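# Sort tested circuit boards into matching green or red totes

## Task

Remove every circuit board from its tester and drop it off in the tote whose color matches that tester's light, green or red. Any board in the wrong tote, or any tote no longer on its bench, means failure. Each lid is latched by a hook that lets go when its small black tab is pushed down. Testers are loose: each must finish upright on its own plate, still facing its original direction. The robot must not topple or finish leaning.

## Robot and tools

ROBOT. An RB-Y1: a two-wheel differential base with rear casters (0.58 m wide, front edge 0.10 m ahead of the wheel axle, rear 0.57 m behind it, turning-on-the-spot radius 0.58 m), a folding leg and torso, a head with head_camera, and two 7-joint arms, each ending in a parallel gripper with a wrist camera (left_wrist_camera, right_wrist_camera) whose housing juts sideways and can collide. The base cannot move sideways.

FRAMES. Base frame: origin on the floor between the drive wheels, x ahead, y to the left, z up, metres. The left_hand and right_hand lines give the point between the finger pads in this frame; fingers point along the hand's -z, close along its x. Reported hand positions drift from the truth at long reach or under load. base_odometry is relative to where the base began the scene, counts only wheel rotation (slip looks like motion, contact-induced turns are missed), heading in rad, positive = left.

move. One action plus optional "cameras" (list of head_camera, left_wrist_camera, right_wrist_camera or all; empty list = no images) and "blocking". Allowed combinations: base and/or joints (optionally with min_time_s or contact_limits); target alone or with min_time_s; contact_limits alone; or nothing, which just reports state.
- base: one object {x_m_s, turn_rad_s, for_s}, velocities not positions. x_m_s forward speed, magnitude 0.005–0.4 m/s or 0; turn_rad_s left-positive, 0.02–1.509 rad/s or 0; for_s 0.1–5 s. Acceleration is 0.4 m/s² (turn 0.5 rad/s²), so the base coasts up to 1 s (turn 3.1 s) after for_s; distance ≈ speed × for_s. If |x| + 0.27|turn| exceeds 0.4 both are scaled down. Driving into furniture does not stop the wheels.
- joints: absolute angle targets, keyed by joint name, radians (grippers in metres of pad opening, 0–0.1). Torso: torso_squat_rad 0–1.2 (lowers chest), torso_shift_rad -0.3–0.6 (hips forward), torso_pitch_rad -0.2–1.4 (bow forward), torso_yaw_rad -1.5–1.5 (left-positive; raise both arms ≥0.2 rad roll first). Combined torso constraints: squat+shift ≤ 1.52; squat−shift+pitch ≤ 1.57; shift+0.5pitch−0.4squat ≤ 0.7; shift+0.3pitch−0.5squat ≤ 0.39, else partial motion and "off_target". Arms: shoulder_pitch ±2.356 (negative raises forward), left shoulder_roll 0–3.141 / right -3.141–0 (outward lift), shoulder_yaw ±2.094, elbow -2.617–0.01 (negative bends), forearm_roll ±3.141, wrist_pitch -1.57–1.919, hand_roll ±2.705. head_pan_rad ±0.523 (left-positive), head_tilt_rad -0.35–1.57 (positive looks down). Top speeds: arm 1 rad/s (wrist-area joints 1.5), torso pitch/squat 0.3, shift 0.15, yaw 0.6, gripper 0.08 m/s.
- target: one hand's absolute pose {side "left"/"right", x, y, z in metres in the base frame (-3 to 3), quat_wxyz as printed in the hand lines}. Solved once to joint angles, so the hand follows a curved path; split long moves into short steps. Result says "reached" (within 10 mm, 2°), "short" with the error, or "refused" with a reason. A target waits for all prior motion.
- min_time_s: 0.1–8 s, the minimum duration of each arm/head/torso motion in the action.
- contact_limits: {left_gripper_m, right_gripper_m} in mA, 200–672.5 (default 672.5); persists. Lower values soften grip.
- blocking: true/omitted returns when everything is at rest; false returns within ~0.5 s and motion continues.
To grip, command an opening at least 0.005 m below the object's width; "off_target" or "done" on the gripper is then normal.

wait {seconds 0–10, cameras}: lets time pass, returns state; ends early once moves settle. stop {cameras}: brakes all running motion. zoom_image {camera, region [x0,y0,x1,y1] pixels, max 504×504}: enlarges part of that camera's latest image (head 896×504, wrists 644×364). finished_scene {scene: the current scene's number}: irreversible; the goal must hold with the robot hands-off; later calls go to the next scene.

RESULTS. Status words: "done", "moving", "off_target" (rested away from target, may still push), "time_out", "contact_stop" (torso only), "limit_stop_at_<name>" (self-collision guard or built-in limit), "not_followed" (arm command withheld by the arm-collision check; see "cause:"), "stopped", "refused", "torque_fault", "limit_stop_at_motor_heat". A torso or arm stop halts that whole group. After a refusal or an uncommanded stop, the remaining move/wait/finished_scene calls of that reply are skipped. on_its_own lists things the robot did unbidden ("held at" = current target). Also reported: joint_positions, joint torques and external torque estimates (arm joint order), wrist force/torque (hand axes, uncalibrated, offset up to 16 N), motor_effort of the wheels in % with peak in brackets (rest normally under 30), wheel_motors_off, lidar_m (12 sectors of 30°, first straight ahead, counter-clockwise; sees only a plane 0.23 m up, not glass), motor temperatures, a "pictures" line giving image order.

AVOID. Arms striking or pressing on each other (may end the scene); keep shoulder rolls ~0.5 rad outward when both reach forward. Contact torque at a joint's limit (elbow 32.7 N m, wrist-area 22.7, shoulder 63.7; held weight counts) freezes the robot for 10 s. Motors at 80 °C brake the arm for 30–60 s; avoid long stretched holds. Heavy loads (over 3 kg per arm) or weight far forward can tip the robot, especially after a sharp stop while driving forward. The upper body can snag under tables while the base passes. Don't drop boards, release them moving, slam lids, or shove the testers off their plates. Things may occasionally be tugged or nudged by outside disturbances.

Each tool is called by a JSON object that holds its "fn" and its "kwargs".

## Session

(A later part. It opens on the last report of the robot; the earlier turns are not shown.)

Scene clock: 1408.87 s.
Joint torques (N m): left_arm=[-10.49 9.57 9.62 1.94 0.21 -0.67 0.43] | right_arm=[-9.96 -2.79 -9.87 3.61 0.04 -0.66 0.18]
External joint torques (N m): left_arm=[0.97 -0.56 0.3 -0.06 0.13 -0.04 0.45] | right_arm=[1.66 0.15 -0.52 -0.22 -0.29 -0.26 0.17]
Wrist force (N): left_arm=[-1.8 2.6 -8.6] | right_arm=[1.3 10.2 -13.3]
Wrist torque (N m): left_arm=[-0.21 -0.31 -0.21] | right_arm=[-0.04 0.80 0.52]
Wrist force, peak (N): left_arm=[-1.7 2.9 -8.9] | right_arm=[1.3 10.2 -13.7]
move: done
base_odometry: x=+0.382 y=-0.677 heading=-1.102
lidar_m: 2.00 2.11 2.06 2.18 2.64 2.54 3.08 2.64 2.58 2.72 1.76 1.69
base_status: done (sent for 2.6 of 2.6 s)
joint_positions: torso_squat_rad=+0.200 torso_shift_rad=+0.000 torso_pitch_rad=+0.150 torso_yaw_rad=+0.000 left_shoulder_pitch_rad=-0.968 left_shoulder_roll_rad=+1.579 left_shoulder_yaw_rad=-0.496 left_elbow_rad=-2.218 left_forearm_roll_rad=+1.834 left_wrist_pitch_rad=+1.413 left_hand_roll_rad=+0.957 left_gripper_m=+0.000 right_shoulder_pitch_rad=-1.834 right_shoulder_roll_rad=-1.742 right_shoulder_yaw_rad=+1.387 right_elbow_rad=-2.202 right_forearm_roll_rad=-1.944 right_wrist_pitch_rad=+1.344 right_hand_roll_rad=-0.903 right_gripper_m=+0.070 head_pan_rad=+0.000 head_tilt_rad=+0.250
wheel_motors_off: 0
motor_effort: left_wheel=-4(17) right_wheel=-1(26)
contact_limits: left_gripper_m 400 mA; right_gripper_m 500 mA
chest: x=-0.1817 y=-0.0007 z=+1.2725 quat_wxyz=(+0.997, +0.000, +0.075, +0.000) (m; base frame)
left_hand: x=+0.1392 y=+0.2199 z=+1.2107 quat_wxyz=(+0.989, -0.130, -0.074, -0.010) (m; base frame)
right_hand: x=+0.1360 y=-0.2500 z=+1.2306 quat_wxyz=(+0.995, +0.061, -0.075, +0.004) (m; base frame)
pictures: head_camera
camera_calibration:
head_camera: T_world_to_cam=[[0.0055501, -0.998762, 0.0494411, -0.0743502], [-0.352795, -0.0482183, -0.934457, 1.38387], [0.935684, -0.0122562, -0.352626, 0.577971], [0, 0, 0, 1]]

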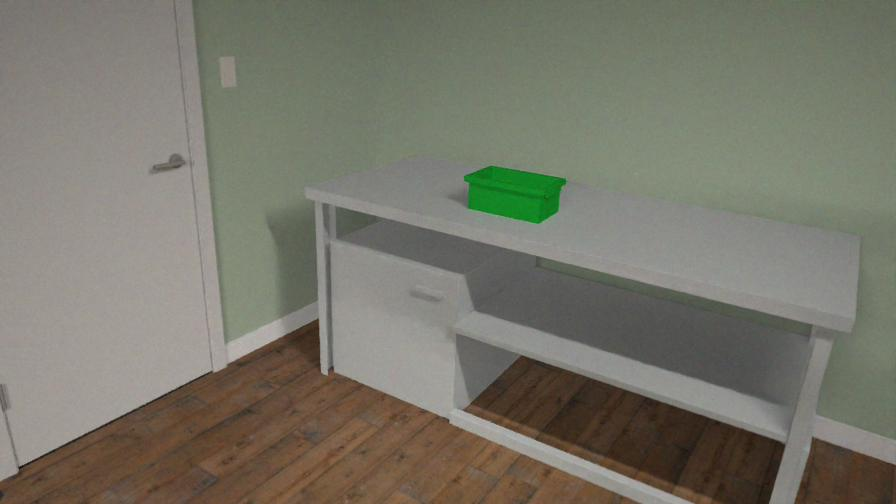

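{"fn": "move", "kwargs": {"base": {"turn_rad_s":0.4,"for_s":0.886}, "cameras": []}}

{"fn": "move", "kwargs": {"base": {"x_m_s":0.3,"for_s":4.65}, "cameras": []}}

{"fn": "move", "kwargs": {"base": {"turn_rad_s":-0.4,"for_s":2.34}, "joints": {"head_tilt_rad":0.45}, "cameras": ["head_camera"]}}

Scene clock: 1429.57 s.
Joint torques (N m): left_arm=[-10.55 9.67 9.59 1.88 0.24 -0.61 0.44] | right_arm=[-10.11 -3 -9.63 3.46 -0.02 -0.6 0.22]
External joint torques (N m): left_arm=[0.91 -0.47 0.28 -0.13 0.16 0.03 0.45] | right_arm=[1.52 -0.06 -0.28 -0.36 -0.36 -0.2 0.21]
Wrist force (N): left_arm=[-1.9 2.8 -8.6] | right_arm=[1.4 9.9 -13.2]
Wrist torque (N m): left_arm=[-0.25 -0.33 -0.22] | right_arm=[-0.01 0.82 0.51]
Wrist force, peak (N): left_arm=[-1.9 2.6 -8.9] | right_arm=[1.3 10.4 -13.4]
move: done
base_odometry: x=+0.382 y=-0.677 heading=-0.743
lidar_m: 2.17 2.06 2.09 2.66 2.53 2.64 2.78 2.58 2.61 1.87 1.70 2.00
base_status: done (sent for 0.9 of 0.9 s)
joint_positions: torso_squat_rad=+0.200 torso_shift_rad=+0.000 torso_pitch_rad=+0.150 torso_yaw_rad=+0.000 left_shoulder_pitch_rad=-0.968 left_shoulder_roll_rad=+1.579 left_shoulder_yaw_rad=-0.496 left_elbow_rad=-2.218 left_forearm_roll_rad=+1.834 left_wrist_pitch_rad=+1.413 left_hand_roll_rad=+0.957 left_gripper_m=+0.000 right_shoulder_pitch_rad=-1.834 right_shoulder_roll_rad=-1.742 right_shoulder_yaw_rad=+1.387 right_elbow_rad=-2.202 right_forearm_roll_rad=-1.944 right_wrist_pitch_rad=+1.344 right_hand_roll_rad=-0.903 right_gripper_m=+0.070 head_pan_rad=+0.000 head_tilt_rad=+0.250
wheel_motors_off: 0
motor_effort: left_wheel=+0(26) right_wheel=+3(23)
contact_limits: left_gripper_m 400 mA; right_gripper_m 500 mA
chest: x=-0.1818 y=-0.0008 z=+1.2725 quat_wxyz=(+0.997, +0.000, +0.075, +0.000) (m; base frame)
left_hand: x=+0.1392 y=+0.2199 z=+1.2108 quat_wxyz=(+0.989, -0.130, -0.074, -0.010) (m; base frame)
right_hand: x=+0.1360 y=-0.2500 z=+1.2306 quat_wxyz=(+0.995, +0.061, -0.075, +0.004) (m; base frame)
pictures: none

Scene clock: 1435.27 s.
Joint torques (N m): left_arm=[-10.29 9.56 9.42 1.98 0.29 -0.67 0.39] | right_arm=[-10.07 -2.75 -9.67 3.63 0.01 -0.64 0.22]
External joint torques (N m): left_arm=[1.17 -0.58 0.11 -0.02 0.21 -0.04 0.4] | right_arm=[1.56 0.19 -0.33 -0.2 -0.32 -0.24 0.21]
Wrist force (N): left_arm=[-1.6 2.8 -8.5] | right_arm=[1.5 10.0 -13.3]
Wrist torque (N m): left_arm=[-0.25 -0.30 -0.23] | right_arm=[0.00 0.82 0.50]
Wrist force, peak (N): left_arm=[-1.5 2.6 -8.9] | right_arm=[1.4 10.2 -13.5]
move: done
base_odometry: x=+1.413 y=-1.624 heading=-0.742
lidar_m: 0.98 0.91 0.92 1.20 2.61 3.47 3.99 3.71 1.48 1.52 0.86 0.87
base_status: done (sent for 4.67 of 4.67 s)
joint_positions: torso_squat_rad=+0.200 torso_shift_rad=+0.000 torso_pitch_rad=+0.150 torso_yaw_rad=+0.000 left_shoulder_pitch_rad=-0.968 left_shoulder_roll_rad=+1.579 left_shoulder_yaw_rad=-0.496 left_elbow_rad=-2.218 left_forearm_roll_rad=+1.834 left_wrist_pitch_rad=+1.413 left_hand_roll_rad=+0.957 left_gripper_m=+0.000 right_shoulder_pitch_rad=-1.834 right_shoulder_roll_rad=-1.742 right_shoulder_yaw_rad=+1.387 right_elbow_rad=-2.202 right_forearm_roll_rad=-1.944 right_wrist_pitch_rad=+1.344 right_hand_roll_rad=-0.903 right_gripper_m=+0.070 head_pan_rad=+0.000 head_tilt_rad=+0.250
wheel_motors_off: 0
motor_effort: left_wheel=-1(29) right_wheel=-5(29)
contact_limits: left_gripper_m 400 mA; right_gripper_m 500 mA
chest: x=-0.1817 y=-0.0008 z=+1.2725 quat_wxyz=(+0.997, +0.000, +0.075, +0.000) (m; base frame)
left_hand: x=+0.1392 y=+0.2199 z=+1.2107 quat_wxyz=(+0.989, -0.130, -0.074, -0.010) (m; base frame)
right_hand: x=+0.1360 y=-0.2500 z=+1.2306 quat_wxyz=(+0.995, +0.061, -0.075, +0.004) (m; base frame)
pictures: none

Scene clock: 1438.70 s.
Joint torques (N m): left_arm=[-10.68 9.89 9.76 2.03 0.25 -0.61 0.5] | right_arm=[-9.85 -2.81 -9.63 3.5 0.02 -0.57 0.15]
External joint torques (N m): left_arm=[0.78 -0.24 0.45 0.03 0.17 0.03 0.51] | right_arm=[1.78 0.14 -0.28 -0.33 -0.31 -0.17 0.15]
Wrist force (N): left_arm=[-1.7 2.6 -8.7] | right_arm=[1.4 10.0 -13.3]
Wrist torque (N m): left_arm=[-0.23 -0.32 -0.21] | right_arm=[-0.02 0.81 0.51]
Wrist force, peak (N): left_arm=[-1.4 2.9 -8.8] | right_arm=[1.1 10.2 -13.6]
move: done
base_odometry: x=+1.413 y=-1.624 heading=-1.675
lidar_m: 0.86 0.89 0.94 0.90 0.94 1.34 3.45 3.57 3.83 3.43 1.46 1.59
base_status: done (sent for 2.33 of 2.33 s)
joint_positions: torso_squat_rad=+0.200 torso_shift_rad=+0.000 torso_pitch_rad=+0.150 torso_yaw_rad=+0.000 left_shoulder_pitch_rad=-0.968 left_shoulder_roll_rad=+1.579 left_shoulder_yaw_rad=-0.496 left_elbow_rad=-2.218 left_forearm_roll_rad=+1.834 left_wrist_pitch_rad=+1.413 left_hand_roll_rad=+0.957 left_gripper_m=+0.000 right_shoulder_pitch_rad=-1.834 right_shoulder_roll_rad=-1.742 right_shoulder_yaw_rad=+1.387 right_elbow_rad=-2.202 right_forearm_roll_rad=-1.944 right_wrist_pitch_rad=+1.344 right_hand_roll_rad=-0.903 right_gripper_m=+0.070 head_pan_rad=+0.000 head_tilt_rad=+0.450
joint_status: all done
wheel_motors_off: 0
motor_effort: left_wheel=+3(26) right_wheel=+1(25)
contact_limits: left_gripper_m 400 mA; right_gripper_m 500 mA
chest: x=-0.1818 y=-0.0007 z=+1.2725 quat_wxyz=(+0.997, +0.000, +0.075, +0.000) (m; base frame)
left_hand: x=+0.1392 y=+0.2199 z=+1.2108 quat_wxyz=(+0.989, -0.130, -0.074, -0.010) (m; base frame)
right_hand: x=+0.1360 y=-0.2500 z=+1.2306 quat_wxyz=(+0.995, +0.061, -0.075, +0.004) (m; base frame)
pictures: head_camera
camera_calibration:
head_camera: T_world_to_cam=[[0.0154396, -0.99876, 0.0473395, -0.0699678], [-0.531356, -0.0483023, -0.845771, 1.23053], [0.847008, -0.0120957, -0.531443, 0.828777], [0, 0, 0, 1]]

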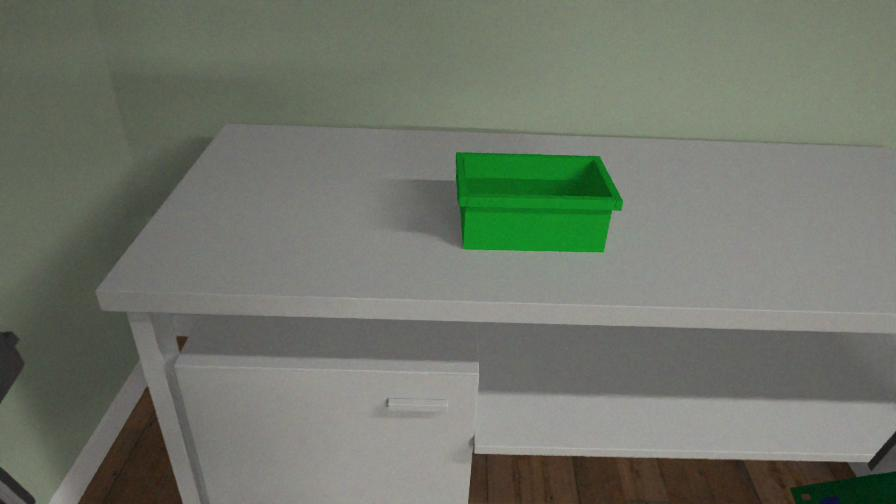

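{"fn": "move", "kwargs": {"joints": {"torso_squat_rad":0.2,"torso_shift_rad":0.1,"torso_pitch_rad":0.3,"head_tilt_rad":0.7}, "cameras": []}}

{"fn": "move", "kwargs": {"base": {"x_m_s":0.15,"for_s":4.53}, "cameras": []}}

{"fn": "move", "kwargs": {"target": {"side":"right","x":0.27,"y":-0.19,"z":1.17,"quat_wxyz":[0.998,0.061,0,0]}, "min_time_s": 1.5, "cameras": ["head_camera","right_wrist_camera"]}}

Scene clock: 1460.87 s.
Joint torques (N m): left_arm=[-10.09 10.47 9.59 0.93 0.5 -0.44 0.51] | right_arm=[-10.07 -4.76 -9.82 2.69 -0.18 -0.37 0.17]
External joint torques (N m): left_arm=[1.03 -0.62 0.24 -0.05 0.18 0.03 0.51] | right_arm=[1.65 -0.05 -0.39 -0.15 -0.27 -0.16 0.17]
Wrist force (N): left_arm=[-1.0 2.5 -8.6] | right_arm=[2.2 9.6 -13.3]
Wrist torque (N m): left_arm=[-0.19 -0.31 -0.22] | right_arm=[0.02 0.85 0.53]
Wrist force, peak (N): left_arm=[-1.6 2.6 -8.9] | right_arm=[2.6 10.2 -13.5]
move: done
base_odometry: x=+1.413 y=-1.624 heading=-1.675
lidar_m: 0.86 0.89 0.94 0.91 0.94 1.34 3.45 3.57 3.83 3.43 1.45 1.58
joint_positions: torso_squat_rad=+0.200 torso_shift_rad=+0.100 torso_pitch_rad=+0.300 torso_yaw_rad=+0.000 left_shoulder_pitch_rad=-0.968 left_shoulder_roll_rad=+1.579 left_shoulder_yaw_rad=-0.496 left_elbow_rad=-2.218 left_forearm_roll_rad=+1.834 left_wrist_pitch_rad=+1.413 left_hand_roll_rad=+0.957 left_gripper_m=+0.000 right_shoulder_pitch_rad=-1.834 right_shoulder_roll_rad=-1.742 right_shoulder_yaw_rad=+1.387 right_elbow_rad=-2.202 right_forearm_roll_rad=-1.944 right_wrist_pitch_rad=+1.344 right_hand_roll_rad=-0.903 right_gripper_m=+0.070 head_pan_rad=+0.000 head_tilt_rad=+0.700
joint_status: all done
wheel_motors_off: 0
motor_effort: left_wheel=+6(8) right_wheel=+1(5)
contact_limits: left_gripper_m 400 mA; right_gripper_m 500 mA
chest: x=-0.0681 y=-0.0007 z=+1.2587 quat_wxyz=(+0.989, +0.000, +0.149, +0.000) (m; base frame)
left_hand: x=+0.2400 y=+0.2200 z=+1.1497 quat_wxyz=(+0.991, -0.130, +0.000, +0.000) (m; base frame)
right_hand: x=+0.2398 y=-0.2500 z=+1.1698 quat_wxyz=(+0.998, +0.061, +0.000, +0.000) (m; base frame)
pictures: none

Scene clock: 1466.37 s.
Joint torques (N m): left_arm=[-9.93 10.66 9.69 0.98 0.51 -0.43 0.43] | right_arm=[-10.41 -4.57 -9.91 2.72 -0.12 -0.36 0.25]
External joint torques (N m): left_arm=[1.19 -0.43 0.34 -0.01 0.19 0.04 0.43] | right_arm=[1.31 0.14 -0.48 -0.12 -0.21 -0.15 0.24]
Wrist force (N): left_arm=[-0.9 2.6 -8.4] | right_arm=[2.2 9.8 -13.1]
Wrist torque (N m): left_arm=[-0.21 -0.29 -0.23] | right_arm=[0.00 0.86 0.51]
Wrist force, peak (N): left_arm=[-0.4 2.8 -9.0] | right_arm=[2.8 9.8 -13.8]
move: done
base_odometry: x=+1.342 y=-2.300 heading=-1.675
lidar_m: 0.18 0.20 0.26 0.89 0.95 1.28 3.78 4.25 3.84 1.20 1.23 0.20
base_status: done (sent for 4.53 of 4.53 s)
joint_positions: torso_squat_rad=+0.200 torso_shift_rad=+0.100 torso_pitch_rad=+0.300 torso_yaw_rad=+0.000 left_shoulder_pitch_rad=-0.968 left_shoulder_roll_rad=+1.579 left_shoulder_yaw_rad=-0.496 left_elbow_rad=-2.218 left_forearm_roll_rad=+1.834 left_wrist_pitch_rad=+1.413 left_hand_roll_rad=+0.957 left_gripper_m=+0.000 right_shoulder_pitch_rad=-1.834 right_shoulder_roll_rad=-1.742 right_shoulder_yaw_rad=+1.387 right_elbow_rad=-2.202 right_forearm_roll_rad=-1.944 right_wrist_pitch_rad=+1.344 right_hand_roll_rad=-0.903 right_gripper_m=+0.070 head_pan_rad=+0.000 head_tilt_rad=+0.700
wheel_motors_off: 0
motor_effort: left_wheel=-2(28) right_wheel=+0(25)
contact_limits: left_gripper_m 400 mA; right_gripper_m 500 mA
chest: x=-0.0681 y=-0.0007 z=+1.2587 quat_wxyz=(+0.989, +0.000, +0.149, +0.000) (m; base frame)
left_hand: x=+0.2400 y=+0.2200 z=+1.1498 quat_wxyz=(+0.991, -0.130, +0.000, +0.000) (m; base frame)
right_hand: x=+0.2398 y=-0.2500 z=+1.1699 quat_wxyz=(+0.998, +0.061, +0.000, +0.000) (m; base frame)
pictures: none

Scene clock: 1468.20 s.
Joint torques (N m): left_arm=[-10.12 10.54 9.82 0.98 0.45 -0.44 0.54] | right_arm=[-15.43 -3.29 -10.77 3.1 0.16 -0.03 -0.3]
External joint torques (N m): left_arm=[1 -0.55 0.47 0 0.13 0.03 0.54] | right_arm=[-0.29 2.03 -0.85 0.42 0.04 0.2 -0.3]
Wrist force (N): left_arm=[-0.9 2.8 -8.7] | right_arm=[2.1 9.8 -13.4]
Wrist torque (N m): left_arm=[-0.23 -0.29 -0.21] | right_arm=[-0.02 0.83 0.53]
Wrist force, peak (N): left_arm=[-0.6 2.7 -8.9] | right_arm=[2.1 10.1 -13.6]
move: done
base_odometry: x=+1.342 y=-2.300 heading=-1.675
lidar_m: 0.18 0.19 0.26 0.88 0.95 1.28 3.78 4.25 3.84 1.22 1.24 0.20
joint_positions: torso_squat_rad=+0.200 torso_shift_rad=+0.100 torso_pitch_rad=+0.300 torso_yaw_rad=+0.000 left_shoulder_pitch_rad=-0.968 left_shoulder_roll_rad=+1.579 left_shoulder_yaw_rad=-0.496 left_elbow_rad=-2.218 left_forearm_roll_rad=+1.834 left_wrist_pitch_rad=+1.413 left_hand_roll_rad=+0.957 left_gripper_m=+0.000 right_shoulder_pitch_rad=-1.878 right_shoulder_roll_rad=-1.493 right_shoulder_yaw_rad=+1.370 right_elbow_rad=-2.094 right_forearm_roll_rad=-1.912 right_wrist_pitch_rad=+1.357 right_hand_roll_rad=-1.062 right_gripper_m=+0.070 head_pan_rad=+0.000 head_tilt_rad=+0.700
joint_status: all done
wheel_motors_off: 0
motor_effort: left_wheel=-2(3) right_wheel=+0(2)
contact_limits: left_gripper_m 400 mA; right_gripper_m 500 mA
chest: x=-0.0681 y=-0.0007 z=+1.2587 quat_wxyz=(+0.989, +0.000, +0.149, +0.000) (m; base frame)
left_hand: x=+0.2399 y=+0.2200 z=+1.1498 quat_wxyz=(+0.991, -0.130, +0.000, +0.000) (m; base frame)
right_hand: x=+0.2695 y=-0.1902 z=+1.1701 quat_wxyz=(+0.998, +0.061, -0.001, +0.000) (m; base frame)
right_hand_status: reached (checked arc, planned for 1.5 s): 1 mm and 0.1 deg off.
pictures: head_camera, right_wrist_camera
camera_calibration:
head_camera: T_world_to_cam=[[0.0329647, -0.998752, 0.0375151, -0.0570557], [-0.818686, -0.048514, -0.572188, 0.894581], [0.573294, -0.0118511, -0.819264, 1.11458], [0, 0, 0, 1]]
right_wrist_camera: T_world_to_cam=[[-0.999622, 0.0226773, -0.015552, 0.294387], [0.0103767, 0.834852, 0.550377, -0.454791], [0.0254647, 0.550008, -0.834771, 1.14618], [0, 0, 0, 1]]

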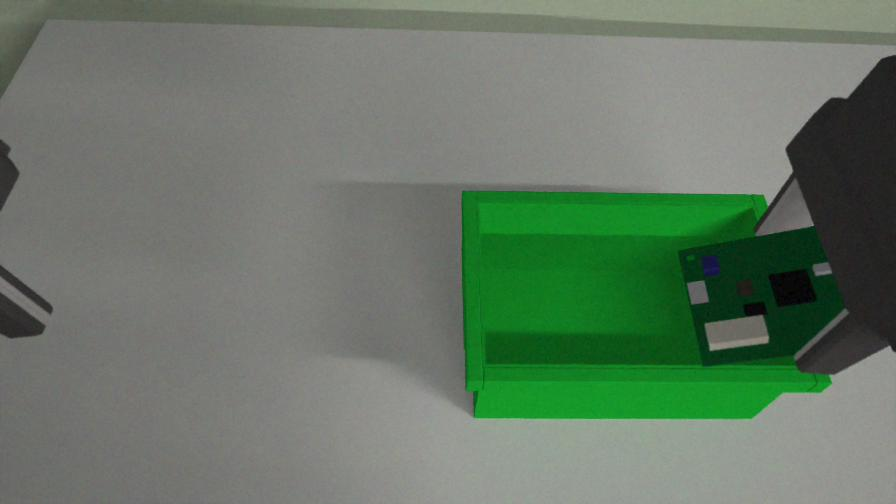

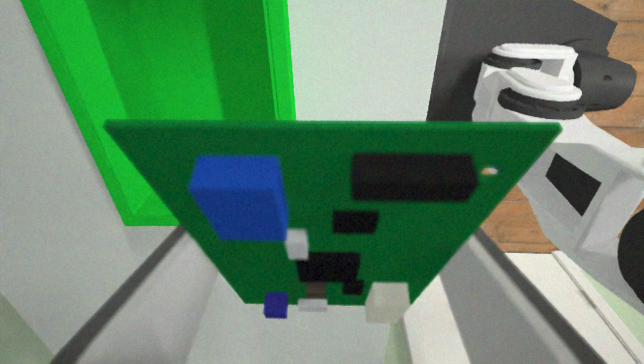

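{"fn": "move", "kwargs": {"target": {"side":"right","x":0.385,"y":-0.175,"z":1.12,"quat_wxyz":[0.998,0.061,0,0]}, "min_time_s": 2, "cameras": []}}

{"fn": "move", "kwargs": {"target": {"side":"right","x":0.385,"y":-0.175,"z":1.05,"quat_wxyz":[0.998,0.061,0,0]}, "min_time_s": 1, "cameras": ["head_camera","right_wrist_camera"]}}

Scene clock: 1481.83 s.
Joint torques (N m): left_arm=[-10.14 10.42 9.59 0.93 0.47 -0.47 0.39] | right_arm=[-18.77 -5.9 -9.23 2.48 0 -0.3 0.18]
External joint torques (N m): left_arm=[0.98 -0.67 0.24 -0.05 0.15 0 0.4] | right_arm=[2.76 2.13 1.26 0.59 -0.07 -0.11 0.18]
Wrist force (N): left_arm=[-0.8 2.7 -8.6] | right_arm=[2.4 9.7 -13.1]
Wrist torque (N m): left_arm=[-0.24 -0.26 -0.22] | right_arm=[0.02 0.88 0.50]
Wrist force, peak (N): left_arm=[-0.8 3.0 -8.8] | right_arm=[2.4 9.9 -13.6]
move: done
base_odometry: x=+1.342 y=-2.300 heading=-1.675
lidar_m: 0.19 0.19 0.26 0.89 0.94 1.28 3.78 4.24 3.85 1.20 1.24 0.19
joint_positions: torso_squat_rad=+0.200 torso_shift_rad=+0.100 torso_pitch_rad=+0.300 torso_yaw_rad=+0.000 left_shoulder_pitch_rad=-0.968 left_shoulder_roll_rad=+1.579 left_shoulder_yaw_rad=-0.496 left_elbow_rad=-2.218 left_forearm_roll_rad=+1.834 left_wrist_pitch_rad=+1.413 left_hand_roll_rad=+0.957 left_gripper_m=+0.000 right_shoulder_pitch_rad=-1.806 right_shoulder_roll_rad=-1.141 right_shoulder_yaw_rad=+1.432 right_elbow_rad=-1.511 right_forearm_roll_rad=-1.846 right_wrist_pitch_rad=+1.341 right_hand_roll_rad=-0.796 right_gripper_m=+0.070 head_pan_rad=+0.000 head_tilt_rad=+0.700
joint_status: all done
wheel_motors_off: 0
motor_effort: left_wheel=-2(4) right_wheel=-1(2)
contact_limits: left_gripper_m 400 mA; right_gripper_m 500 mA
chest: x=-0.0681 y=-0.0007 z=+1.2587 quat_wxyz=(+0.989, +0.000, +0.149, +0.000) (m; base frame)
left_hand: x=+0.2399 y=+0.2200 z=+1.1498 quat_wxyz=(+0.991, -0.130, +0.000, +0.000) (m; base frame)
right_hand: x=+0.3851 y=-0.1750 z=+1.1204 quat_wxyz=(+0.998, +0.061, -0.001, +0.000) (m; base frame)
right_hand_status: reached (checked arc, planned for 2.0 s): 0 mm and 0.1 deg off.
pictures: none

Scene clock: 1483.17 s.
Joint torques (N m): left_arm=[-10.22 10.52 9.56 0.89 0.56 -0.47 0.4] | right_arm=[-19.19 -6.52 -9.11 2.04 0.04 -0.38 0.32]
External joint torques (N m): left_arm=[0.9 -0.57 0.21 -0.09 0.24 0 0.41] | right_arm=[2.59 2.32 1.18 0.7 -0.04 -0.19 0.31]
Wrist force (N): left_arm=[-0.9 2.5 -8.6] | right_arm=[2.4 9.8 -13.0]
Wrist torque (N m): left_arm=[-0.22 -0.29 -0.21] | right_arm=[-0.03 0.88 0.49]
Wrist force, peak (N): left_arm=[-0.8 2.8 -8.9] | right_arm=[2.2 10.1 -13.3]
move: done
base_odometry: x=+1.342 y=-2.300 heading=-1.675
lidar_m: 0.18 0.19 0.26 0.89 0.94 1.29 3.78 4.25 3.85 1.21 1.23 0.20
joint_positions: torso_squat_rad=+0.200 torso_shift_rad=+0.100 torso_pitch_rad=+0.300 torso_yaw_rad=+0.000 left_shoulder_pitch_rad=-0.968 left_shoulder_roll_rad=+1.579 left_shoulder_yaw_rad=-0.496 left_elbow_rad=-2.218 left_forearm_roll_rad=+1.834 left_wrist_pitch_rad=+1.413 left_hand_roll_rad=+0.957 left_gripper_m=+0.000 right_shoulder_pitch_rad=-1.691 right_shoulder_roll_rad=-1.083 right_shoulder_yaw_rad=+1.487 right_elbow_rad=-1.494 right_forearm_roll_rad=-1.765 right_wrist_pitch_rad=+1.197 right_hand_roll_rad=-0.793 right_gripper_m=+0.070 head_pan_rad=+0.000 head_tilt_rad=+0.700
joint_status: all done
wheel_motors_off: 0
motor_effort: left_wheel=-2(3) right_wheel=+0(2)
contact_limits: left_gripper_m 400 mA; right_gripper_m 500 mA
chest: x=-0.0681 y=-0.0007 z=+1.2587 quat_wxyz=(+0.989, +0.000, +0.149, +0.000) (m; base frame)
left_hand: x=+0.2399 y=+0.2200 z=+1.1498 quat_wxyz=(+0.991, -0.130, +0.000, +0.000) (m; base frame)
right_hand: x=+0.3846 y=-0.1752 z=+1.0506 quat_wxyz=(+0.998, +0.061, -0.001, +0.000) (m; base frame)
right_hand_status: reached (checked arc, planned for 1.0 s): 1 mm and 0.1 deg off.
pictures: head_camera, right_wrist_camera
camera_calibration:
head_camera: T_world_to_cam=[[0.0329648, -0.998752, 0.0375153, -0.0570558], [-0.818686, -0.0485142, -0.572188, 0.894581], [0.573294, -0.0118512, -0.819264, 1.11458], [0, 0, 0, 1]]
right_wrist_camera: T_world_to_cam=[[-0.999623, 0.0224341, -0.0158155, 0.407487], [0.0100468, 0.83525, 0.549778, -0.401897], [0.0255437, 0.549412, -0.835161, 1.0356], [0, 0, 0, 1]]

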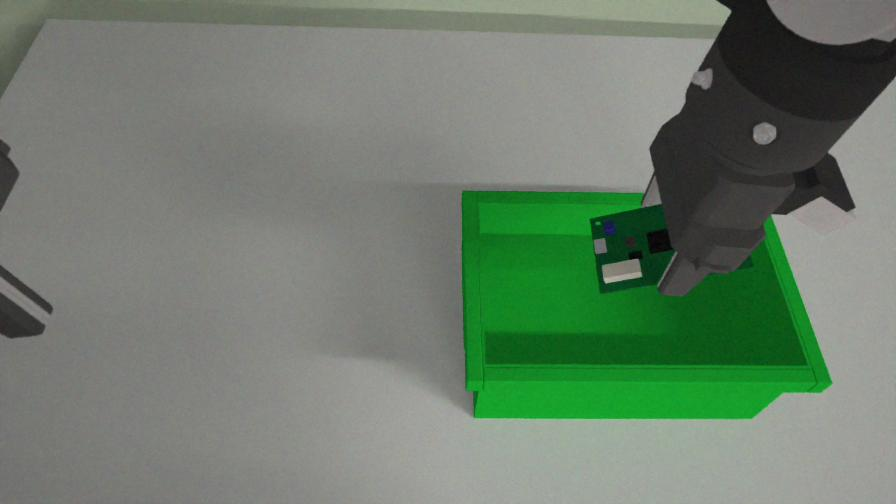

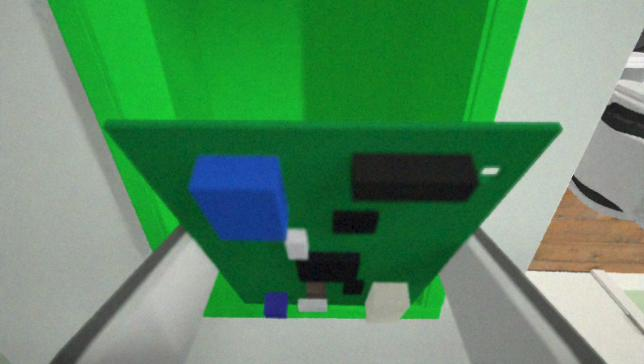

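{"fn": "move", "kwargs": {"target": {"side":"right","x":0.387,"y":-0.172,"z":0.98,"quat_wxyz":[0.998,0.061,0,0]}, "min_time_s": 1, "cameras": []}}

{"fn": "move", "kwargs": {"target": {"side":"right","x":0.387,"y":-0.172,"z":0.93,"quat_wxyz":[0.998,0.061,0,0]}, "min_time_s": 1, "cameras": ["head_camera","right_wrist_camera"]}}

Scene clock: 1493.73 s.
Joint torques (N m): left_arm=[-10.18 10.49 9.64 0.98 0.45 -0.39 0.49] | right_arm=[-19.52 -7.27 -8.42 1.42 0.06 -0.44 0.26]
External joint torques (N m): left_arm=[0.94 -0.6 0.29 0 0.13 0.08 0.5] | right_arm=[2.73 2.14 1.21 0.55 -0.01 -0.25 0.26]
Wrist force (N): left_arm=[-0.9 2.5 -8.7] | right_arm=[2.5 9.7 -13.0]
Wrist torque (N m): left_arm=[-0.21 -0.29 -0.22] | right_arm=[-0.01 0.86 0.52]
Wrist force, peak (N): left_arm=[-0.5 2.7 -8.9] | right_arm=[2.4 10.2 -13.2]
move: done
base_odometry: x=+1.342 y=-2.300 heading=-1.675
lidar_m: 0.19 0.20 0.26 0.89 0.94 1.28 3.78 4.25 3.84 1.20 1.23 0.20
joint_positions: torso_squat_rad=+0.200 torso_shift_rad=+0.100 torso_pitch_rad=+0.300 torso_yaw_rad=+0.000 left_shoulder_pitch_rad=-0.968 left_shoulder_roll_rad=+1.579 left_shoulder_yaw_rad=-0.496 left_elbow_rad=-2.218 left_forearm_roll_rad=+1.834 left_wrist_pitch_rad=+1.413 left_hand_roll_rad=+0.957 left_gripper_m=+0.000 right_shoulder_pitch_rad=-1.579 right_shoulder_roll_rad=-0.973 right_shoulder_yaw_rad=+1.535 right_elbow_rad=-1.380 right_forearm_roll_rad=-1.704 right_wrist_pitch_rad=+1.072 right_hand_roll_rad=-0.760 right_gripper_m=+0.070 head_pan_rad=+0.000 head_tilt_rad=+0.700
joint_status: all done
wheel_motors_off: 0
motor_effort: left_wheel=-3(3) right_wheel=+1(2)
contact_limits: left_gripper_m 400 mA; right_gripper_m 500 mA
chest: x=-0.0681 y=-0.0007 z=+1.2587 quat_wxyz=(+0.989, +0.000, +0.149, +0.000) (m; base frame)
left_hand: x=+0.2399 y=+0.2200 z=+1.1498 quat_wxyz=(+0.991, -0.130, +0.000, +0.000) (m; base frame)
right_hand: x=+0.3872 y=-0.1720 z=+0.9803 quat_wxyz=(+0.998, +0.061, +0.000, +0.000) (m; base frame)
right_hand_status: reached (checked arc, planned for 1.0 s): 0 mm and 0.1 deg off.
pictures: none

Scene clock: 1495.07 s.
Joint torques (N m): left_arm=[-10.11 10.58 9.5 0.82 0.48 -0.52 0.51] | right_arm=[-19.87 -7.5 -7.59 1.34 0.17 -0.47 0.34]
External joint torques (N m): left_arm=[1.01 -0.51 0.15 -0.16 0.16 -0.05 0.52] | right_arm=[2.51 2.1 1.31 0.65 0.1 -0.28 0.34]
Wrist force (N): left_arm=[-0.8 2.6 -8.5] | right_arm=[2.3 9.9 -13.1]
Wrist torque (N m): left_arm=[-0.22 -0.27 -0.22] | right_arm=[-0.04 0.88 0.52]
Wrist force, peak (N): left_arm=[-0.7 2.6 -8.9] | right_arm=[2.2 10.0 -13.4]
move: done
base_odometry: x=+1.342 y=-2.300 heading=-1.675
lidar_m: 0.19 0.20 0.26 0.89 0.94 1.28 3.79 4.24 3.84 1.20 1.24 0.20
joint_positions: torso_squat_rad=+0.200 torso_shift_rad=+0.100 torso_pitch_rad=+0.300 torso_yaw_rad=+0.000 left_shoulder_pitch_rad=-0.968 left_shoulder_roll_rad=+1.579 left_shoulder_yaw_rad=-0.496 left_elbow_rad=-2.218 left_forearm_roll_rad=+1.834 left_wrist_pitch_rad=+1.413 left_hand_roll_rad=+0.957 left_gripper_m=+0.000 right_shoulder_pitch_rad=-1.498 right_shoulder_roll_rad=-0.886 right_shoulder_yaw_rad=+1.561 right_elbow_rad=-1.267 right_forearm_roll_rad=-1.674 right_wrist_pitch_rad=+0.989 right_hand_roll_rad=-0.717 right_gripper_m=+0.070 head_pan_rad=+0.000 head_tilt_rad=+0.700
joint_status: all done
wheel_motors_off: 0
motor_effort: left_wheel=-1(3) right_wheel=-1(2)
contact_limits: left_gripper_m 400 mA; right_gripper_m 500 mA
chest: x=-0.0681 y=-0.0007 z=+1.2587 quat_wxyz=(+0.989, +0.000, +0.149, +0.000) (m; base frame)
left_hand: x=+0.2399 y=+0.2200 z=+1.1498 quat_wxyz=(+0.991, -0.130, +0.000, +0.000) (m; base frame)
right_hand: x=+0.3869 y=-0.1721 z=+0.9306 quat_wxyz=(+0.998, +0.061, -0.001, +0.000) (m; base frame)
right_hand_status: reached (checked arc, planned for 1.0 s): 1 mm and 0.1 deg off.
pictures: head_camera, right_wrist_camera
camera_calibration:
head_camera: T_world_to_cam=[[0.0329647, -0.998752, 0.0375151, -0.0570557], [-0.818686, -0.0485139, -0.572188, 0.894581], [0.573294, -0.0118511, -0.819264, 1.11458], [0, 0, 0, 1]]
right_wrist_camera: T_world_to_cam=[[-0.999597, 0.0229882, -0.0166251, 0.408603], [0.0100615, 0.83518, 0.549885, -0.338641], [0.0265259, 0.549496, -0.835075, 0.933118], [0, 0, 0, 1]]

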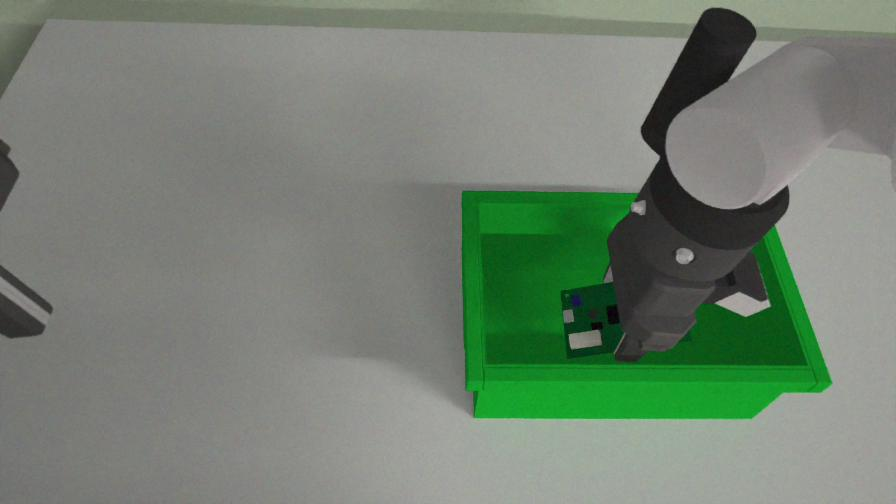

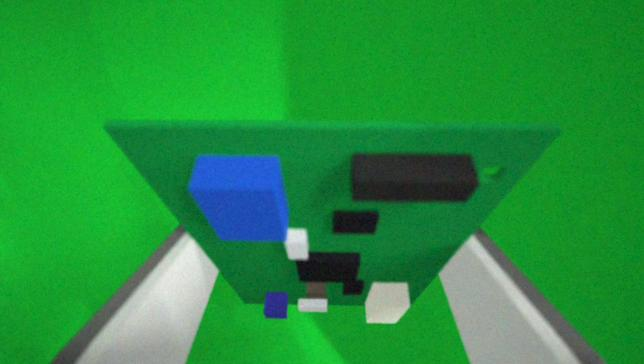

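{"fn": "move", "kwargs": {"target": {"side":"right","x":0.397,"y":-0.172,"z":0.905,"quat_wxyz":[0.998,0.061,0,0]}, "min_time_s": 1, "cameras": ["head_camera"]}}

{"fn": "move", "kwargs": {"target": {"side":"right","x":0.397,"y":-0.172,"z":0.89,"quat_wxyz":[0.998,0.061,0,0]}, "min_time_s": 1, "cameras": ["head_camera","right_wrist_camera"]}}

Scene clock: 1504.97 s.
Joint torques (N m): left_arm=[-10.04 10.65 9.6 0.96 0.51 -0.49 0.47] | right_arm=[-19.9 -7.78 -9.18 1.67 -0.28 -0.53 0.29]
External joint torques (N m): left_arm=[1.08 -0.44 0.25 -0.02 0.19 -0.02 0.47] | right_arm=[2.96 1.86 -1.07 0.86 -0.33 -0.36 0.29]
Wrist force (N): left_arm=[-0.5 2.8 -8.6] | right_arm=[2.1 9.6 -12.9]
Wrist torque (N m): left_arm=[-0.22 -0.24 -0.21] | right_arm=[0.02 0.84 0.49]
Wrist force, peak (N): left_arm=[-0.9 2.8 -8.9] | right_arm=[2.1 10.1 -13.4]
move: done
base_odometry: x=+1.342 y=-2.300 heading=-1.675
lidar_m: 0.19 0.20 0.26 0.89 0.95 1.28 3.78 4.24 3.84 1.19 1.23 0.20
joint_positions: torso_squat_rad=+0.200 torso_shift_rad=+0.100 torso_pitch_rad=+0.300 torso_yaw_rad=+0.000 left_shoulder_pitch_rad=-0.968 left_shoulder_roll_rad=+1.579 left_shoulder_yaw_rad=-0.496 left_elbow_rad=-2.218 left_forearm_roll_rad=+1.834 left_wrist_pitch_rad=+1.413 left_hand_roll_rad=+0.957 left_gripper_m=+0.000 right_shoulder_pitch_rad=-1.459 right_shoulder_roll_rad=-0.799 right_shoulder_yaw_rad=+1.558 right_elbow_rad=-1.109 right_forearm_roll_rad=-1.696 right_wrist_pitch_rad=+0.970 right_hand_roll_rad=-0.629 right_gripper_m=+0.070 head_pan_rad=+0.000 head_tilt_rad=+0.700
joint_status: all done
wheel_motors_off: 0
motor_effort: left_wheel=-2(4) right_wheel=+1(2)
contact_limits: left_gripper_m 400 mA; right_gripper_m 500 mA
chest: x=-0.0681 y=-0.0007 z=+1.2587 quat_wxyz=(+0.989, +0.000, +0.149, +0.000) (m; base frame)
left_hand: x=+0.2399 y=+0.2200 z=+1.1498 quat_wxyz=(+0.991, -0.130, +0.000, +0.000) (m; base frame)
right_hand: x=+0.3970 y=-0.1722 z=+0.9053 quat_wxyz=(+0.998, +0.061, -0.001, +0.000) (m; base frame)
right_hand_status: reached (checked arc, planned for 1.0 s): 0 mm and 0.1 deg off.
pictures: head_camera
camera_calibration:
head_camera: T_world_to_cam=[[0.0329649, -0.998752, 0.0375153, -0.0570558], [-0.818686, -0.0485143, -0.572188, 0.894581], [0.573294, -0.0118511, -0.819264, 1.11458], [0, 0, 0, 1]]

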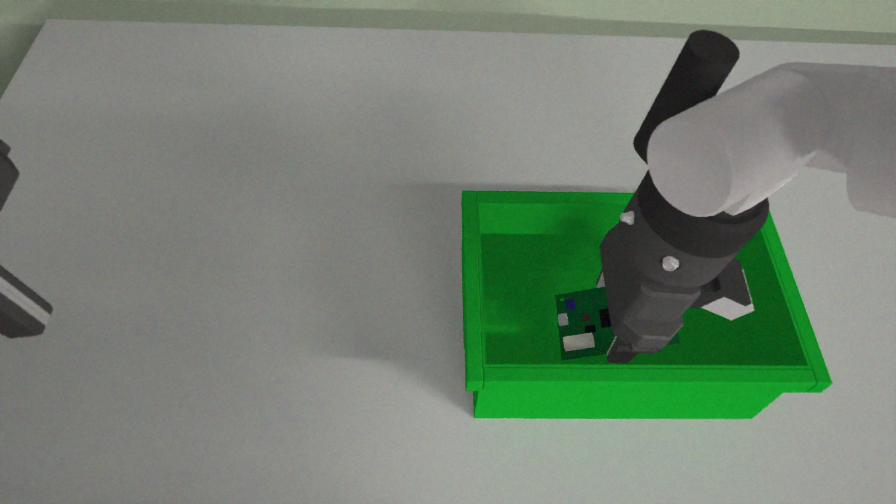

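Scene clock: 1506.30 s.
Joint torques (N m): left_arm=[-10.13 10.64 9.69 0.96 0.52 -0.45 0.45] | right_arm=[-19.93 -7.1 -6.58 1.55 -0.35 -0.52 0.28]
External joint torques (N m): left_arm=[0.99 -0.45 0.34 -0.02 0.2 0.02 0.45] | right_arm=[2.96 2.5 1.13 0.73 -0.4 -0.35 0.28]
Wrist force (N): left_arm=[-0.7 2.7 -8.8] | right_arm=[2.1 9.6 -13.2]
Wrist torque (N m): left_arm=[-0.20 -0.27 -0.23] | right_arm=[0.02 0.83 0.50]
Wrist force, peak (N): left_arm=[-0.7 2.7 -8.8] | right_arm=[2.3 10.1 -13.1]
move: done
base_odometry: x=+1.342 y=-2.300 heading=-1.675
lidar_m: 0.19 0.19 0.26 0.89 0.94 1.29 3.79 4.25 3.84 1.20 1.24 0.20
joint_positions: torso_squat_rad=+0.200 torso_shift_rad=+0.100 torso_pitch_rad=+0.300 torso_yaw_rad=+0.000 left_shoulder_pitch_rad=-0.968 left_shoulder_roll_rad=+1.579 left_shoulder_yaw_rad=-0.496 left_elbow_rad=-2.218 left_forearm_roll_rad=+1.834 left_wrist_pitch_rad=+1.413 left_hand_roll_rad=+0.957 left_gripper_m=+0.000 right_shoulder_pitch_rad=-1.433 right_shoulder_roll_rad=-0.760 right_shoulder_yaw_rad=+1.558 right_elbow_rad=-1.046 right_forearm_roll_rad=-1.700 right_wrist_pitch_rad=+0.953 right_hand_roll_rad=-0.595 right_gripper_m=+0.070 head_pan_rad=+0.000 head_tilt_rad=+0.700
joint_status: all done
wheel_motors_off: 0
motor_effort: left_wheel=-3(3) right_wheel=+0(2)
contact_limits: left_gripper_m 400 mA; right_gripper_m 500 mA
chest: x=-0.0681 y=-0.0007 z=+1.2587 quat_wxyz=(+0.989, +0.000, +0.149, +0.000) (m; base frame)
left_hand: x=+0.2399 y=+0.2200 z=+1.1498 quat_wxyz=(+0.991, -0.130, +0.000, +0.000) (m; base frame)
right_hand: x=+0.3973 y=-0.1721 z=+0.8904 quat_wxyz=(+0.998, +0.061, -0.001, +0.000) (m; base frame)
right_hand_status: reached (checked arc, planned for 1.0 s): 1 mm and 0.1 deg off.
pictures: head_camera, right_wrist_camera
camera_calibration:
head_camera: T_world_to_cam=[[0.0329648, -0.998752, 0.037515, -0.0570557], [-0.818686, -0.048514, -0.572188, 0.894581], [0.573294, -0.0118509, -0.819264, 1.11458], [0, 0, 0, 1]]
right_wrist_camera: T_world_to_cam=[[-0.999628, 0.0225196, -0.0153865, 0.417225], [0.0103494, 0.835144, 0.549934, -0.316838], [0.0252343, 0.54957, -0.835067, 0.899794], [0, 0, 0, 1]]

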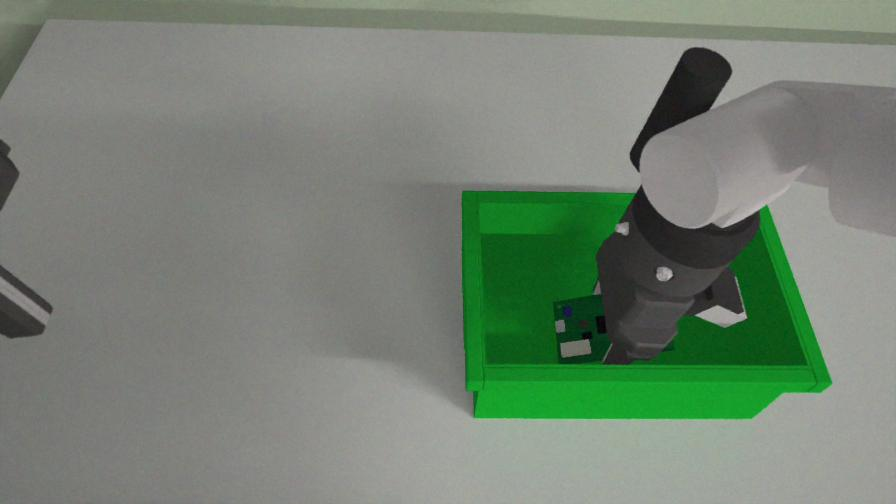

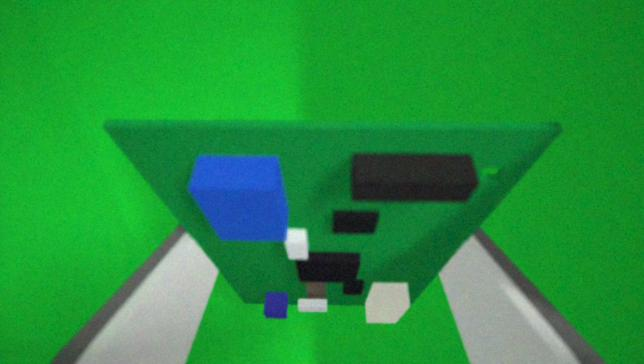

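{"fn": "move", "kwargs": {"target": {"side":"right","x":0.397,"y":-0.172,"z":0.88,"quat_wxyz":[0.998,0.061,0,0]}, "min_time_s": 1, "cameras": []}}

{"fn": "move", "kwargs": {"target": {"side":"right","x":0.397,"y":-0.172,"z":0.871,"quat_wxyz":[0.998,0.061,0,0]}, "min_time_s": 1, "cameras": ["right_wrist_camera"]}}

Scene clock: 1517.27 s.
Joint torques (N m): left_arm=[-10.17 10.59 9.6 1 0.42 -0.46 0.49] | right_arm=[-19.47 -6.9 -6.49 1.58 -0.54 -0.49 0.42]
External joint torques (N m): left_arm=[0.95 -0.5 0.25 0.02 0.1 0.01 0.5] | right_arm=[3.41 2.65 0.97 0.75 -0.59 -0.32 0.42]
Wrist force (N): left_arm=[-0.6 2.6 -8.5] | right_arm=[2.0 9.9 -13.1]
Wrist torque (N m): left_arm=[-0.21 -0.26 -0.22] | right_arm=[-0.02 0.82 0.51]
Wrist force, peak (N): left_arm=[-0.9 2.8 -9.0] | right_arm=[2.3 10.2 -13.2]
move: done
base_odometry: x=+1.342 y=-2.300 heading=-1.675
lidar_m: 0.19 0.19 0.26 0.90 0.94 1.28 3.78 4.24 3.85 1.20 1.24 0.20
joint_positions: torso_squat_rad=+0.200 torso_shift_rad=+0.100 torso_pitch_rad=+0.300 torso_yaw_rad=+0.000 left_shoulder_pitch_rad=-0.968 left_shoulder_roll_rad=+1.579 left_shoulder_yaw_rad=-0.496 left_elbow_rad=-2.218 left_forearm_roll_rad=+1.834 left_wrist_pitch_rad=+1.413 left_hand_roll_rad=+0.957 left_gripper_m=+0.000 right_shoulder_pitch_rad=-1.417 right_shoulder_roll_rad=-0.737 right_shoulder_yaw_rad=+1.559 right_elbow_rad=-1.010 right_forearm_roll_rad=-1.701 right_wrist_pitch_rad=+0.940 right_hand_roll_rad=-0.577 right_gripper_m=+0.070 head_pan_rad=+0.000 head_tilt_rad=+0.700
joint_status: all done
wheel_motors_off: 0
motor_effort: left_wheel=-3(4) right_wheel=-1(2)
contact_limits: left_gripper_m 400 mA; right_gripper_m 500 mA
chest: x=-0.0681 y=-0.0007 z=+1.2587 quat_wxyz=(+0.989, +0.000, +0.149, +0.000) (m; base frame)
left_hand: x=+0.2399 y=+0.2200 z=+1.1498 quat_wxyz=(+0.991, -0.130, +0.000, +0.000) (m; base frame)
right_hand: x=+0.3969 y=-0.1722 z=+0.8808 quat_wxyz=(+0.998, +0.061, -0.001, +0.000) (m; base frame)
right_hand_status: reached (checked arc, planned for 1.0 s): 1 mm and 0.1 deg off.
pictures: none

Scene clock: 1518.60 s.
Joint torques (N m): left_arm=[-10.13 10.56 9.56 0.88 0.44 -0.47 0.46] | right_arm=[-19.1 -6.67 -8.38 1.56 -0.46 -0.55 0.33]
External joint torques (N m): left_arm=[0.99 -0.53 0.21 -0.1 0.12 0 0.46] | right_arm=[3.77 2.82 -1.19 0.7 -0.5 -0.39 0.33]
Wrist force (N): left_arm=[-0.6 2.5 -8.7] | right_arm=[1.9 9.5 -11.7]
Wrist torque (N m): left_arm=[-0.20 -0.24 -0.21] | right_arm=[0.08 0.86 0.50]
Wrist force, peak (N): left_arm=[-0.9 2.9 -8.8] | right_arm=[2.2 10.1 -13.1]
move: done
base_odometry: x=+1.342 y=-2.300 heading=-1.675
lidar_m: 0.19 0.19 0.26 0.90 0.94 1.29 3.78 4.24 3.84 1.20 1.24 0.20
joint_positions: torso_squat_rad=+0.200 torso_shift_rad=+0.100 torso_pitch_rad=+0.300 torso_yaw_rad=+0.000 left_shoulder_pitch_rad=-0.968 left_shoulder_roll_rad=+1.579 left_shoulder_yaw_rad=-0.496 left_elbow_rad=-2.218 left_forearm_roll_rad=+1.834 left_wrist_pitch_rad=+1.413 left_hand_roll_rad=+0.957 left_gripper_m=+0.000 right_shoulder_pitch_rad=-1.401 right_shoulder_roll_rad=-0.712 right_shoulder_yaw_rad=+1.559 right_elbow_rad=-0.968 right_forearm_roll_rad=-1.705 right_wrist_pitch_rad=+0.930 right_hand_roll_rad=-0.555 right_gripper_m=+0.070 head_pan_rad=+0.000 head_tilt_rad=+0.700
joint_status: all done
wheel_motors_off: 0
motor_effort: left_wheel=-1(3) right_wheel=-1(2)
contact_limits: left_gripper_m 400 mA; right_gripper_m 500 mA
chest: x=-0.0681 y=-0.0007 z=+1.2587 quat_wxyz=(+0.989, +0.000, +0.149, +0.000) (m; base frame)
left_hand: x=+0.2399 y=+0.2200 z=+1.1498 quat_wxyz=(+0.991, -0.130, +0.000, +0.000) (m; base frame)
right_hand: x=+0.3969 y=-0.1724 z=+0.8717 quat_wxyz=(+0.998, +0.061, -0.001, +0.000) (m; base frame)
right_hand_status: reached (checked arc, planned for 1.0 s): 1 mm and 0.1 deg off.
pictures: right_wrist_camera
camera_calibration:
right_wrist_camera: T_world_to_cam=[[-0.999613, 0.0226002, -0.016244, 0.417244], [0.00996771, 0.835623, 0.549213, -0.305446], [0.0259862, 0.548838, -0.835525, 0.88431], [0, 0, 0, 1]]

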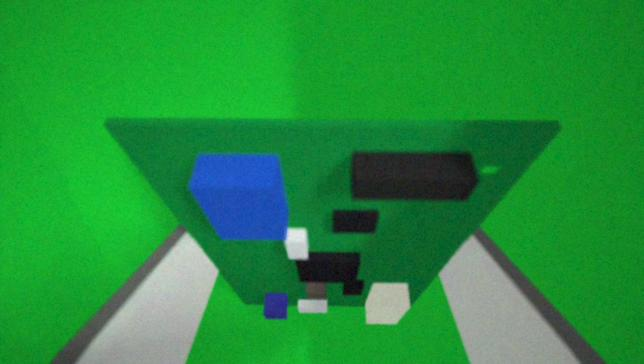

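{"fn": "move", "kwargs": {"target": {"side":"right","x":0.397,"y":-0.172,"z":0.864,"quat_wxyz":[0.998,0.061,0,0]}, "min_time_s": 1, "cameras": ["right_wrist_camera"]}}

{"fn": "move", "kwargs": {"target": {"side":"right","x":0.397,"y":-0.172,"z":0.858,"quat_wxyz":[0.998,0.061,0,0]}, "min_time_s": 1, "cameras": ["right_wrist_camera"]}}

Scene clock: 1524.87 s.
Joint torques (N m): left_arm=[-9.88 10.52 9.64 0.95 0.48 -0.47 0.42] | right_arm=[-18.45 -6.21 -7.35 1.48 -0.44 -0.43 0.33]
External joint torques (N m): left_arm=[1.24 -0.57 0.29 -0.03 0.16 0 0.43] | right_arm=[4.42 3.22 -0.4 0.6 -0.49 -0.27 0.33]
Wrist force (N): left_arm=[-0.7 2.8 -8.5] | right_arm=[2.7 9.4 -10.0]
Wrist torque (N m): left_arm=[-0.25 -0.25 -0.21] | right_arm=[0.11 0.89 0.49]
Wrist force, peak (N): left_arm=[-0.8 2.6 -9.0] | right_arm=[2.0 10.2 -12.0]
move: done
base_odometry: x=+1.342 y=-2.300 heading=-1.675
lidar_m: 0.18 0.19 0.26 0.89 0.94 1.28 3.78 4.24 3.84 1.20 1.24 0.20
joint_positions: torso_squat_rad=+0.200 torso_shift_rad=+0.100 torso_pitch_rad=+0.300 torso_yaw_rad=+0.000 left_shoulder_pitch_rad=-0.968 left_shoulder_roll_rad=+1.579 left_shoulder_yaw_rad=-0.496 left_elbow_rad=-2.218 left_forearm_roll_rad=+1.834 left_wrist_pitch_rad=+1.413 left_hand_roll_rad=+0.957 left_gripper_m=+0.000 right_shoulder_pitch_rad=-1.389 right_shoulder_roll_rad=-0.690 right_shoulder_yaw_rad=+1.557 right_elbow_rad=-0.931 right_forearm_roll_rad=-1.709 right_wrist_pitch_rad=+0.923 right_hand_roll_rad=-0.533 right_gripper_m=+0.070 head_pan_rad=+0.000 head_tilt_rad=+0.700
joint_status: all done
wheel_motors_off: 0
motor_effort: left_wheel=-1(3) right_wheel=-1(2)
contact_limits: left_gripper_m 400 mA; right_gripper_m 500 mA
chest: x=-0.0681 y=-0.0007 z=+1.2587 quat_wxyz=(+0.989, +0.000, +0.149, +0.000) (m; base frame)
left_hand: x=+0.2399 y=+0.2200 z=+1.1498 quat_wxyz=(+0.991, -0.130, +0.000, +0.000) (m; base frame)
right_hand: x=+0.3972 y=-0.1724 z=+0.8647 quat_wxyz=(+0.998, +0.061, -0.001, +0.000) (m; base frame)
right_hand_status: reached (checked arc, planned for 1.0 s): 1 mm and 0.1 deg off.
pictures: right_wrist_camera
camera_calibration:
right_wrist_camera: T_world_to_cam=[[-0.999606, 0.0227262, -0.0164614, 0.417625], [0.00995056, 0.835558, 0.549312, -0.301712], [0.0262382, 0.548932, -0.835455, 0.878319], [0, 0, 0, 1]]

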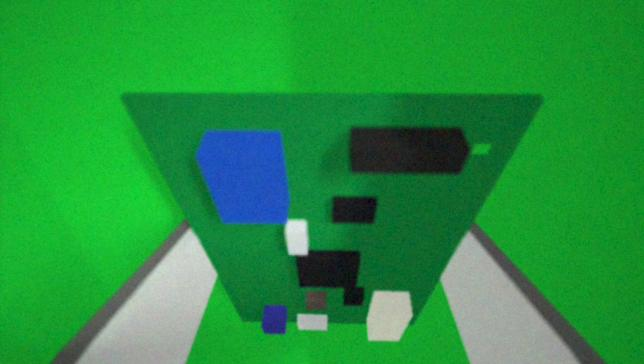

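Scene clock: 1526.20 s.
Joint torques (N m): left_arm=[-10.09 10.32 9.68 0.97 0.43 -0.48 0.44] | right_arm=[-17.7 -5.64 -6.91 1.26 -0.52 -0.48 0.38]
External joint torques (N m): left_arm=[1.03 -0.77 0.33 -0.01 0.11 -0.01 0.44] | right_arm=[5.16 3.73 -0.19 0.35 -0.56 -0.32 0.38]
Wrist force (N): left_arm=[-0.7 2.7 -8.8] | right_arm=[2.1 8.9 -6.8]
Wrist torque (N m): left_arm=[-0.23 -0.27 -0.23] | right_arm=[0.04 0.96 0.54]
Wrist force, peak (N): left_arm=[-0.8 2.8 -8.8] | right_arm=[1.7 10.7 -10.7]
move: done
base_odometry: x=+1.342 y=-2.300 heading=-1.675
lidar_m: 0.18 0.19 0.26 0.89 0.94 1.28 3.79 4.24 3.84 1.20 1.24 0.20
joint_positions: torso_squat_rad=+0.200 torso_shift_rad=+0.100 torso_pitch_rad=+0.300 torso_yaw_rad=+0.000 left_shoulder_pitch_rad=-0.968 left_shoulder_roll_rad=+1.579 left_shoulder_yaw_rad=-0.496 left_elbow_rad=-2.218 left_forearm_roll_rad=+1.834 left_wrist_pitch_rad=+1.413 left_hand_roll_rad=+0.957 left_gripper_m=+0.000 right_shoulder_pitch_rad=-1.379 right_shoulder_roll_rad=-0.671 right_shoulder_yaw_rad=+1.555 right_elbow_rad=-0.897 right_forearm_roll_rad=-1.714 right_wrist_pitch_rad=+0.918 right_hand_roll_rad=-0.514 right_gripper_m=+0.070 head_pan_rad=+0.000 head_tilt_rad=+0.700
joint_status: all done
wheel_motors_off: 0
motor_effort: left_wheel=-3(3) right_wheel=+1(3)
contact_limits: left_gripper_m 400 mA; right_gripper_m 500 mA
chest: x=-0.0681 y=-0.0007 z=+1.2587 quat_wxyz=(+0.989, +0.000, +0.149, +0.000) (m; base frame)
left_hand: x=+0.2399 y=+0.2200 z=+1.1498 quat_wxyz=(+0.991, -0.130, +0.000, +0.000) (m; base frame)
right_hand: x=+0.3973 y=-0.1724 z=+0.8588 quat_wxyz=(+0.998, +0.061, -0.001, +0.000) (m; base frame)
right_hand_status: reached (checked arc, planned for 1.0 s): 1 mm and 0.1 deg off.
pictures: right_wrist_camera
camera_calibration:
right_wrist_camera: T_world_to_cam=[[-0.999603, 0.0227928, -0.0165718, 0.417811], [0.0099456, 0.835559, 0.549311, -0.29841], [0.026367, 0.548928, -0.835454, 0.873318], [0, 0, 0, 1]]

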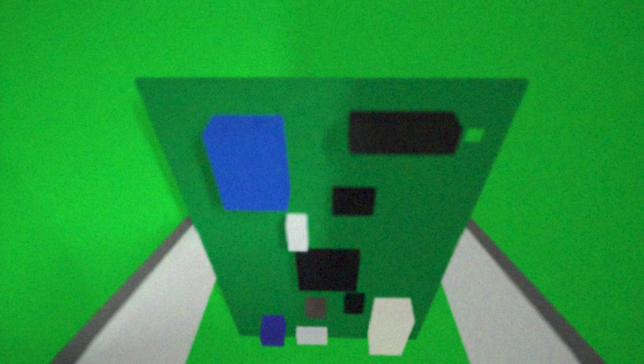

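Good, leveling. One more step and release.

{"fn": "move", "kwargs": {"target": {"side":"right","x":0.397,"y":-0.172,"z":0.852,"quat_wxyz":[0.998,0.061,0,0]}, "min_time_s": 1, "cameras": ["right_wrist_camera"]}}

Scene clock: 1532.07 s.
Joint torques (N m): left_arm=[-10.08 10.52 9.53 1.04 0.54 -0.48 0.45] | right_arm=[-4.18 1.17 -1.32 3.35 2.31 -7.02 0.56]
External joint torques (N m): left_arm=[1.05 -0.55 0.18 0.04 0.22 -0.01 0.45] | right_arm=[18.75 10.51 5.21 2.39 2.26 -6.86 0.56]
Wrist force (N): left_arm=[-0.9 2.7 -8.4] | right_arm=[-16.4 10.3 56.8]
Wrist torque (N m): left_arm=[-0.24 -0.30 -0.21] | right_arm=[-0.29 3.95 0.31]
Wrist force, peak (N): left_arm=[-0.8 2.8 -8.8] | right_arm=[-16.5 10.3 57.5]
move: done
base_odometry: x=+1.342 y=-2.300 heading=-1.675
lidar_m: 0.18 0.19 0.26 0.90 0.94 1.29 3.78 4.25 3.85 1.20 1.24 0.20
joint_positions: torso_squat_rad=+0.200 torso_shift_rad=+0.099 torso_pitch_rad=+0.298 torso_yaw_rad=+0.000 left_shoulder_pitch_rad=-0.968 left_shoulder_roll_rad=+1.579 left_shoulder_yaw_rad=-0.496 left_elbow_rad=-2.218 left_forearm_roll_rad=+1.834 left_wrist_pitch_rad=+1.413 left_hand_roll_rad=+0.957 left_gripper_m=+0.000 right_shoulder_pitch_rad=-1.372 right_shoulder_roll_rad=-0.653 right_shoulder_yaw_rad=+1.551 right_elbow_rad=-0.863 right_forearm_roll_rad=-1.719 right_wrist_pitch_rad=+0.915 right_hand_roll_rad=-0.494 right_gripper_m=+0.070 head_pan_rad=+0.000 head_tilt_rad=+0.700
joint_status: all done
wheel_motors_off: 0
motor_effort: left_wheel=-2(3) right_wheel=+2(5)
contact_limits: left_gripper_m 400 mA; right_gripper_m 500 mA
chest: x=-0.0695 y=-0.0006 z=+1.2590 quat_wxyz=(+0.989, +0.000, +0.148, +0.000) (m; base frame)
left_hand: x=+0.2389 y=+0.2200 z=+1.1506 quat_wxyz=(+0.991, -0.130, -0.001, +0.000) (m; base frame)
right_hand: x=+0.3985 y=-0.1724 z=+0.8560 quat_wxyz=(+0.998, +0.061, -0.003, -0.001) (m; base frame)
right_hand_status: reached (checked arc, planned for 1.0 s): 4 mm and 0.4 deg off.
pictures: right_wrist_camera
camera_calibration:
right_wrist_camera: T_world_to_cam=[[-0.999498, 0.0235943, -0.0211585, 0.422897], [0.00808541, 0.835383, 0.549609, -0.296464], [0.0306431, 0.549162, -0.835154, 0.869049], [0, 0, 0, 1]]

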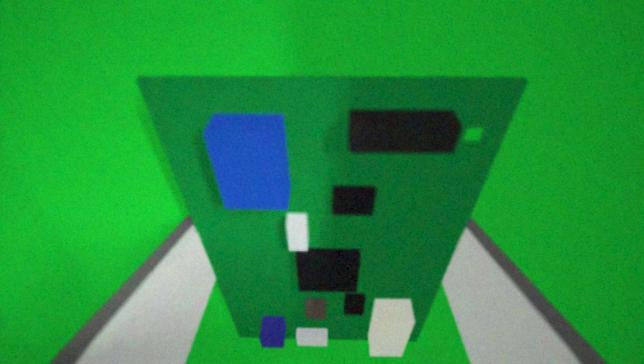

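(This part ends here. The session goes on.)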